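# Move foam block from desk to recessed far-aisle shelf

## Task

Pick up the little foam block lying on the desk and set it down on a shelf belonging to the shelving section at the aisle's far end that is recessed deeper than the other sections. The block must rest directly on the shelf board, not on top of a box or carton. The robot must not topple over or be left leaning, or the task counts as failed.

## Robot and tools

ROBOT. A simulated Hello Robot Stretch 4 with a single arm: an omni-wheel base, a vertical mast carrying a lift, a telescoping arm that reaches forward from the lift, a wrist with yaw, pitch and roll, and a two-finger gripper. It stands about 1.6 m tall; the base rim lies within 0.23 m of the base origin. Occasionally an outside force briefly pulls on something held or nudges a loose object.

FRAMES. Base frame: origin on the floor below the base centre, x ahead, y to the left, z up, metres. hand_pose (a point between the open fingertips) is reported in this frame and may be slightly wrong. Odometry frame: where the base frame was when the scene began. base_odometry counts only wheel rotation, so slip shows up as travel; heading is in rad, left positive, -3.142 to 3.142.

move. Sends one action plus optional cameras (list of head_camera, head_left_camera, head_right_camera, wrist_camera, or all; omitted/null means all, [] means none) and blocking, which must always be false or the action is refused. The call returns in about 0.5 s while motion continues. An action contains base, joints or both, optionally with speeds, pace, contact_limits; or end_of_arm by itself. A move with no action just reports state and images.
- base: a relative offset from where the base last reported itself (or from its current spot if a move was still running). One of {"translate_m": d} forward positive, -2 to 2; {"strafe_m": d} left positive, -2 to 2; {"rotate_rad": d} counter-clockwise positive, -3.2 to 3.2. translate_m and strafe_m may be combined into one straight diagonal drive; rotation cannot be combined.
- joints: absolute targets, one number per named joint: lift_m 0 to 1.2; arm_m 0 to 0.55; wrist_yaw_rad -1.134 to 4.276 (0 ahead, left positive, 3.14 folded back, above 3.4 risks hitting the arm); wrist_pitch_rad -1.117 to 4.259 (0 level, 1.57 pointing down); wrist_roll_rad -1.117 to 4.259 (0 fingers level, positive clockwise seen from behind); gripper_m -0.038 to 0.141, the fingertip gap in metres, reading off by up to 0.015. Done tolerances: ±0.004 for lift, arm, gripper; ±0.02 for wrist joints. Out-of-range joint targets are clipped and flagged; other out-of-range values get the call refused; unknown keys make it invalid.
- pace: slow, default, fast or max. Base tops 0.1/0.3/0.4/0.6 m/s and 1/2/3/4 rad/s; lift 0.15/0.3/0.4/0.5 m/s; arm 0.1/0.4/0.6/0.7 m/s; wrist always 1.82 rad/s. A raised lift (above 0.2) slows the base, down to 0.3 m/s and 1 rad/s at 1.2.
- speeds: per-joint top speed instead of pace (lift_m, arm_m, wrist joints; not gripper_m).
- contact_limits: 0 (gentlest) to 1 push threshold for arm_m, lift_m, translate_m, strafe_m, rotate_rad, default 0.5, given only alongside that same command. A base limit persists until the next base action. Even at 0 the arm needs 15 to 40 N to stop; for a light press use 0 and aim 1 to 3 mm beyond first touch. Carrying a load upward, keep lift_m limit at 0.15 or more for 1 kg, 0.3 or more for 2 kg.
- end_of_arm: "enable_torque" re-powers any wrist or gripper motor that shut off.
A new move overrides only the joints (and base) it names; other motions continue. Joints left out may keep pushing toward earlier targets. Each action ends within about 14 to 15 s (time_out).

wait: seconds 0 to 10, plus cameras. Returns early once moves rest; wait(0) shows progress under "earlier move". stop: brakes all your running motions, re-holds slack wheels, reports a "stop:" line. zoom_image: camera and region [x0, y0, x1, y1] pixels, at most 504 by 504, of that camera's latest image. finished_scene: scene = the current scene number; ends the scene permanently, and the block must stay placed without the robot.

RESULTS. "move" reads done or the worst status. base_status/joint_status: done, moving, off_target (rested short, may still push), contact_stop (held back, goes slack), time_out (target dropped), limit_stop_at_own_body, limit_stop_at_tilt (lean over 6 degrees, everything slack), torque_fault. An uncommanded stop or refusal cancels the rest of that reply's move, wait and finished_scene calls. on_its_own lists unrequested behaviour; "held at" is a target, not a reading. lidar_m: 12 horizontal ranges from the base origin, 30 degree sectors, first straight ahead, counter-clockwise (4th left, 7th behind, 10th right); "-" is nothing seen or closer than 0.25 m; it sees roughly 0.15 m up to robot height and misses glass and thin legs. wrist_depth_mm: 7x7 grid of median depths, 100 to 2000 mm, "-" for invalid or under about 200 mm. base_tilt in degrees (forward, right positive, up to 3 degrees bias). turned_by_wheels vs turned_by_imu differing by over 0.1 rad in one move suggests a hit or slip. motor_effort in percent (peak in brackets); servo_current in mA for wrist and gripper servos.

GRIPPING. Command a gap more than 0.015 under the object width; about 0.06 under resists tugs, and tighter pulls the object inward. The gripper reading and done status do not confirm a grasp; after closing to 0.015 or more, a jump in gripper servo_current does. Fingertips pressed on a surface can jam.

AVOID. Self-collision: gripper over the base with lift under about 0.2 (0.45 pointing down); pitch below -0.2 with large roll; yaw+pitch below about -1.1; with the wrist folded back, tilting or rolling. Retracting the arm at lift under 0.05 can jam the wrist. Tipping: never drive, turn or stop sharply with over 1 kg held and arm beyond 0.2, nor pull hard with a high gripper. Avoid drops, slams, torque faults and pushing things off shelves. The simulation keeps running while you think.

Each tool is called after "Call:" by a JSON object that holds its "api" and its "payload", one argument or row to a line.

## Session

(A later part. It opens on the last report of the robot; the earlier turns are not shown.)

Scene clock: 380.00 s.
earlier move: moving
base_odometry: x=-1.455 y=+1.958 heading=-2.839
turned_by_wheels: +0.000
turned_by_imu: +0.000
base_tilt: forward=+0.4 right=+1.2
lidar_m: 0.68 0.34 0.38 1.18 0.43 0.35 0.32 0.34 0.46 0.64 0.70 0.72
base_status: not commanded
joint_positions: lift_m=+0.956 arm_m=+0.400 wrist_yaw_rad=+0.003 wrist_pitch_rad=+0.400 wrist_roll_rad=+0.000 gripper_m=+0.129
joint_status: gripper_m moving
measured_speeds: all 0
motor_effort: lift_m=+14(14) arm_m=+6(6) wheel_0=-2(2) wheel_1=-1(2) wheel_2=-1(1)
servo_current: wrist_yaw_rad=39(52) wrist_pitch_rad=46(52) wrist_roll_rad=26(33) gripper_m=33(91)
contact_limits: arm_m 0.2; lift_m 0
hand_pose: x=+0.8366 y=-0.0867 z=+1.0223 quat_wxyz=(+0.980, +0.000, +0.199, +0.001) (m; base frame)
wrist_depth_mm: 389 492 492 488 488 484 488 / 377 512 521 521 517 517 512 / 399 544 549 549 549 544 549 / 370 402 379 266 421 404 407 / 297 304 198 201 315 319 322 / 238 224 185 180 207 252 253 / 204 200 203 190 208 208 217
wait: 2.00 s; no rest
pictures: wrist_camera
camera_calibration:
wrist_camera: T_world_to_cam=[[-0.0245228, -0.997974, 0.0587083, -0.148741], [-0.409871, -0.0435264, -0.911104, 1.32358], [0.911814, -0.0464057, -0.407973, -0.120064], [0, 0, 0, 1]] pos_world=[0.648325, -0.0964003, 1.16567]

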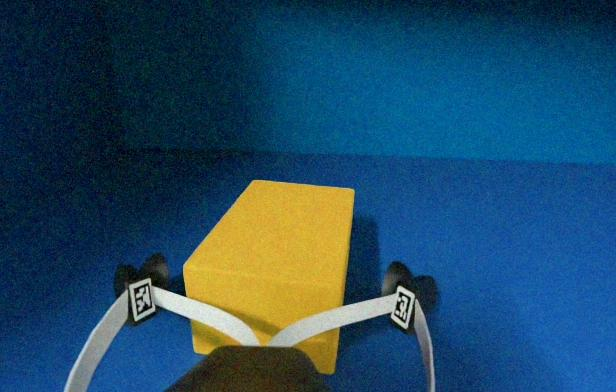

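Call:
{"api": "move", "payload": {
  "blocking": false,
  "joints": {"arm_m": 0.1},
  "cameras": []
}}

Call:
{"api": "wait", "payload": {
  "seconds": 1.3,
  "cameras": ["head_camera", "wrist_camera"]
}}

Scene clock: 394.00 s.
earlier move: done
move: moving
base_odometry: x=-1.455 y=+1.958 heading=-2.839
turned_by_wheels: +0.000
turned_by_imu: -0.001
base_tilt: forward=+0.4 right=+1.3
lidar_m: 0.67 0.34 0.40 1.15 0.48 0.35 0.31 0.34 0.47 0.66 0.70 0.69
base_status: not commanded
joint_positions: lift_m=+0.956 arm_m=+0.348 wrist_yaw_rad=+0.003 wrist_pitch_rad=+0.400 wrist_roll_rad=+0.000 gripper_m=+0.135
joint_status: arm_m moving; the others done
measured_speeds: translate_m=+0.000 strafe_m=+0.000 rotate_rad=+0.000 lift_m=+0.000 arm_m=-0.198 wrist_yaw_rad=+0.000 wrist_pitch_rad=+0.000 wrist_roll_rad=+0.000
motor_effort: lift_m=+14(14) arm_m=-7(11) wheel_0=-2(2) wheel_1=-2(2) wheel_2=-1(1)
servo_current: wrist_yaw_rad=39(46) wrist_pitch_rad=46(52) wrist_roll_rad=26(33) gripper_m=39(52)
contact_limits: lift_m 0
hand_pose: x=+0.7845 y=-0.0867 z=+1.0223 quat_wxyz=(+0.980, +0.000, +0.199, +0.001) (m; base frame)
wrist_depth_mm: 384 525 535 535 525 525 525 / 392 554 564 564 564 559 554 / 394 530 591 591 585 585 585 / 373 402 382 268 421 404 407 / 298 304 237 223 317 320 324 / 238 196 236 236 204 253 254 / 205 201 211 207 208 208 217
pictures: none
No camera images: "cameras" was empty.

Scene clock: 395.30 s.
earlier move: moving
base_odometry: x=-1.455 y=+1.958 heading=-2.839
turned_by_wheels: +0.000
turned_by_imu: +0.000
base_tilt: forward=+0.3 right=+1.4
lidar_m: 0.69 0.36 0.39 1.17 0.47 0.34 0.30 0.34 0.45 0.64 0.67 0.73
base_status: not commanded
joint_positions: lift_m=+0.956 arm_m=+0.100 wrist_yaw_rad=+0.003 wrist_pitch_rad=+0.400 wrist_roll_rad=+0.000 gripper_m=+0.135
joint_status: arm_m moving; the others done
measured_speeds: all 0
motor_effort: lift_m=+14(14) arm_m=-7(11) wheel_0=-2(2) wheel_1=-2(2) wheel_2=-1(1)
servo_current: wrist_yaw_rad=39(46) wrist_pitch_rad=26(65) wrist_roll_rad=26(39) gripper_m=46(52)
contact_limits: lift_m 0
hand_pose: x=+0.5370 y=-0.0867 z=+1.0223 quat_wxyz=(+0.980, +0.000, +0.199, +0.001) (m; base frame)
wrist_depth_mm: 407 508 768 759 759 768 759 / 407 521 - - - - 809 / 415 496 - 473 - - - / 430 427 427 433 433 433 430 / 455 500 - - - 976 - / 484 187 171 - 195 - - / 466 699 750 - 741 759 778
wait: 1.30 s; no rest
pictures: head_camera, wrist_camera
camera_calibration:
wrist_camera: T_world_to_cam=[[-0.0245223, -0.997974, 0.0587084, -0.156087], [-0.409871, -0.0435267, -0.911104, 1.20079], [0.911814, -0.0464053, -0.407973, 0.153086], [0, 0, 0, 1]] pos_world=[0.348758, -0.0964003, 1.16567]

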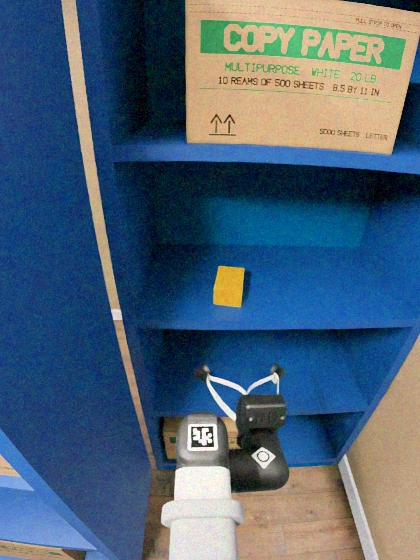

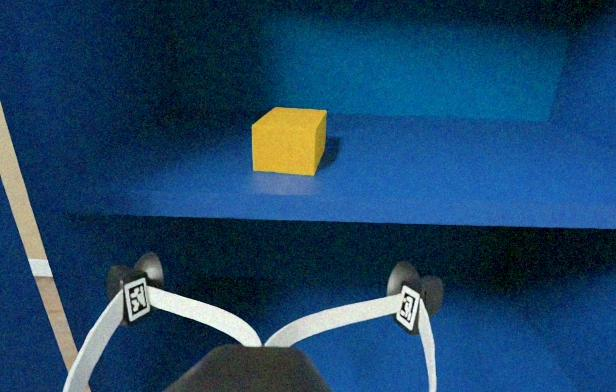

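Call:
{"api": "finished_scene", "payload": {
  "scene": 1
}}

The scene is finished: the task was done.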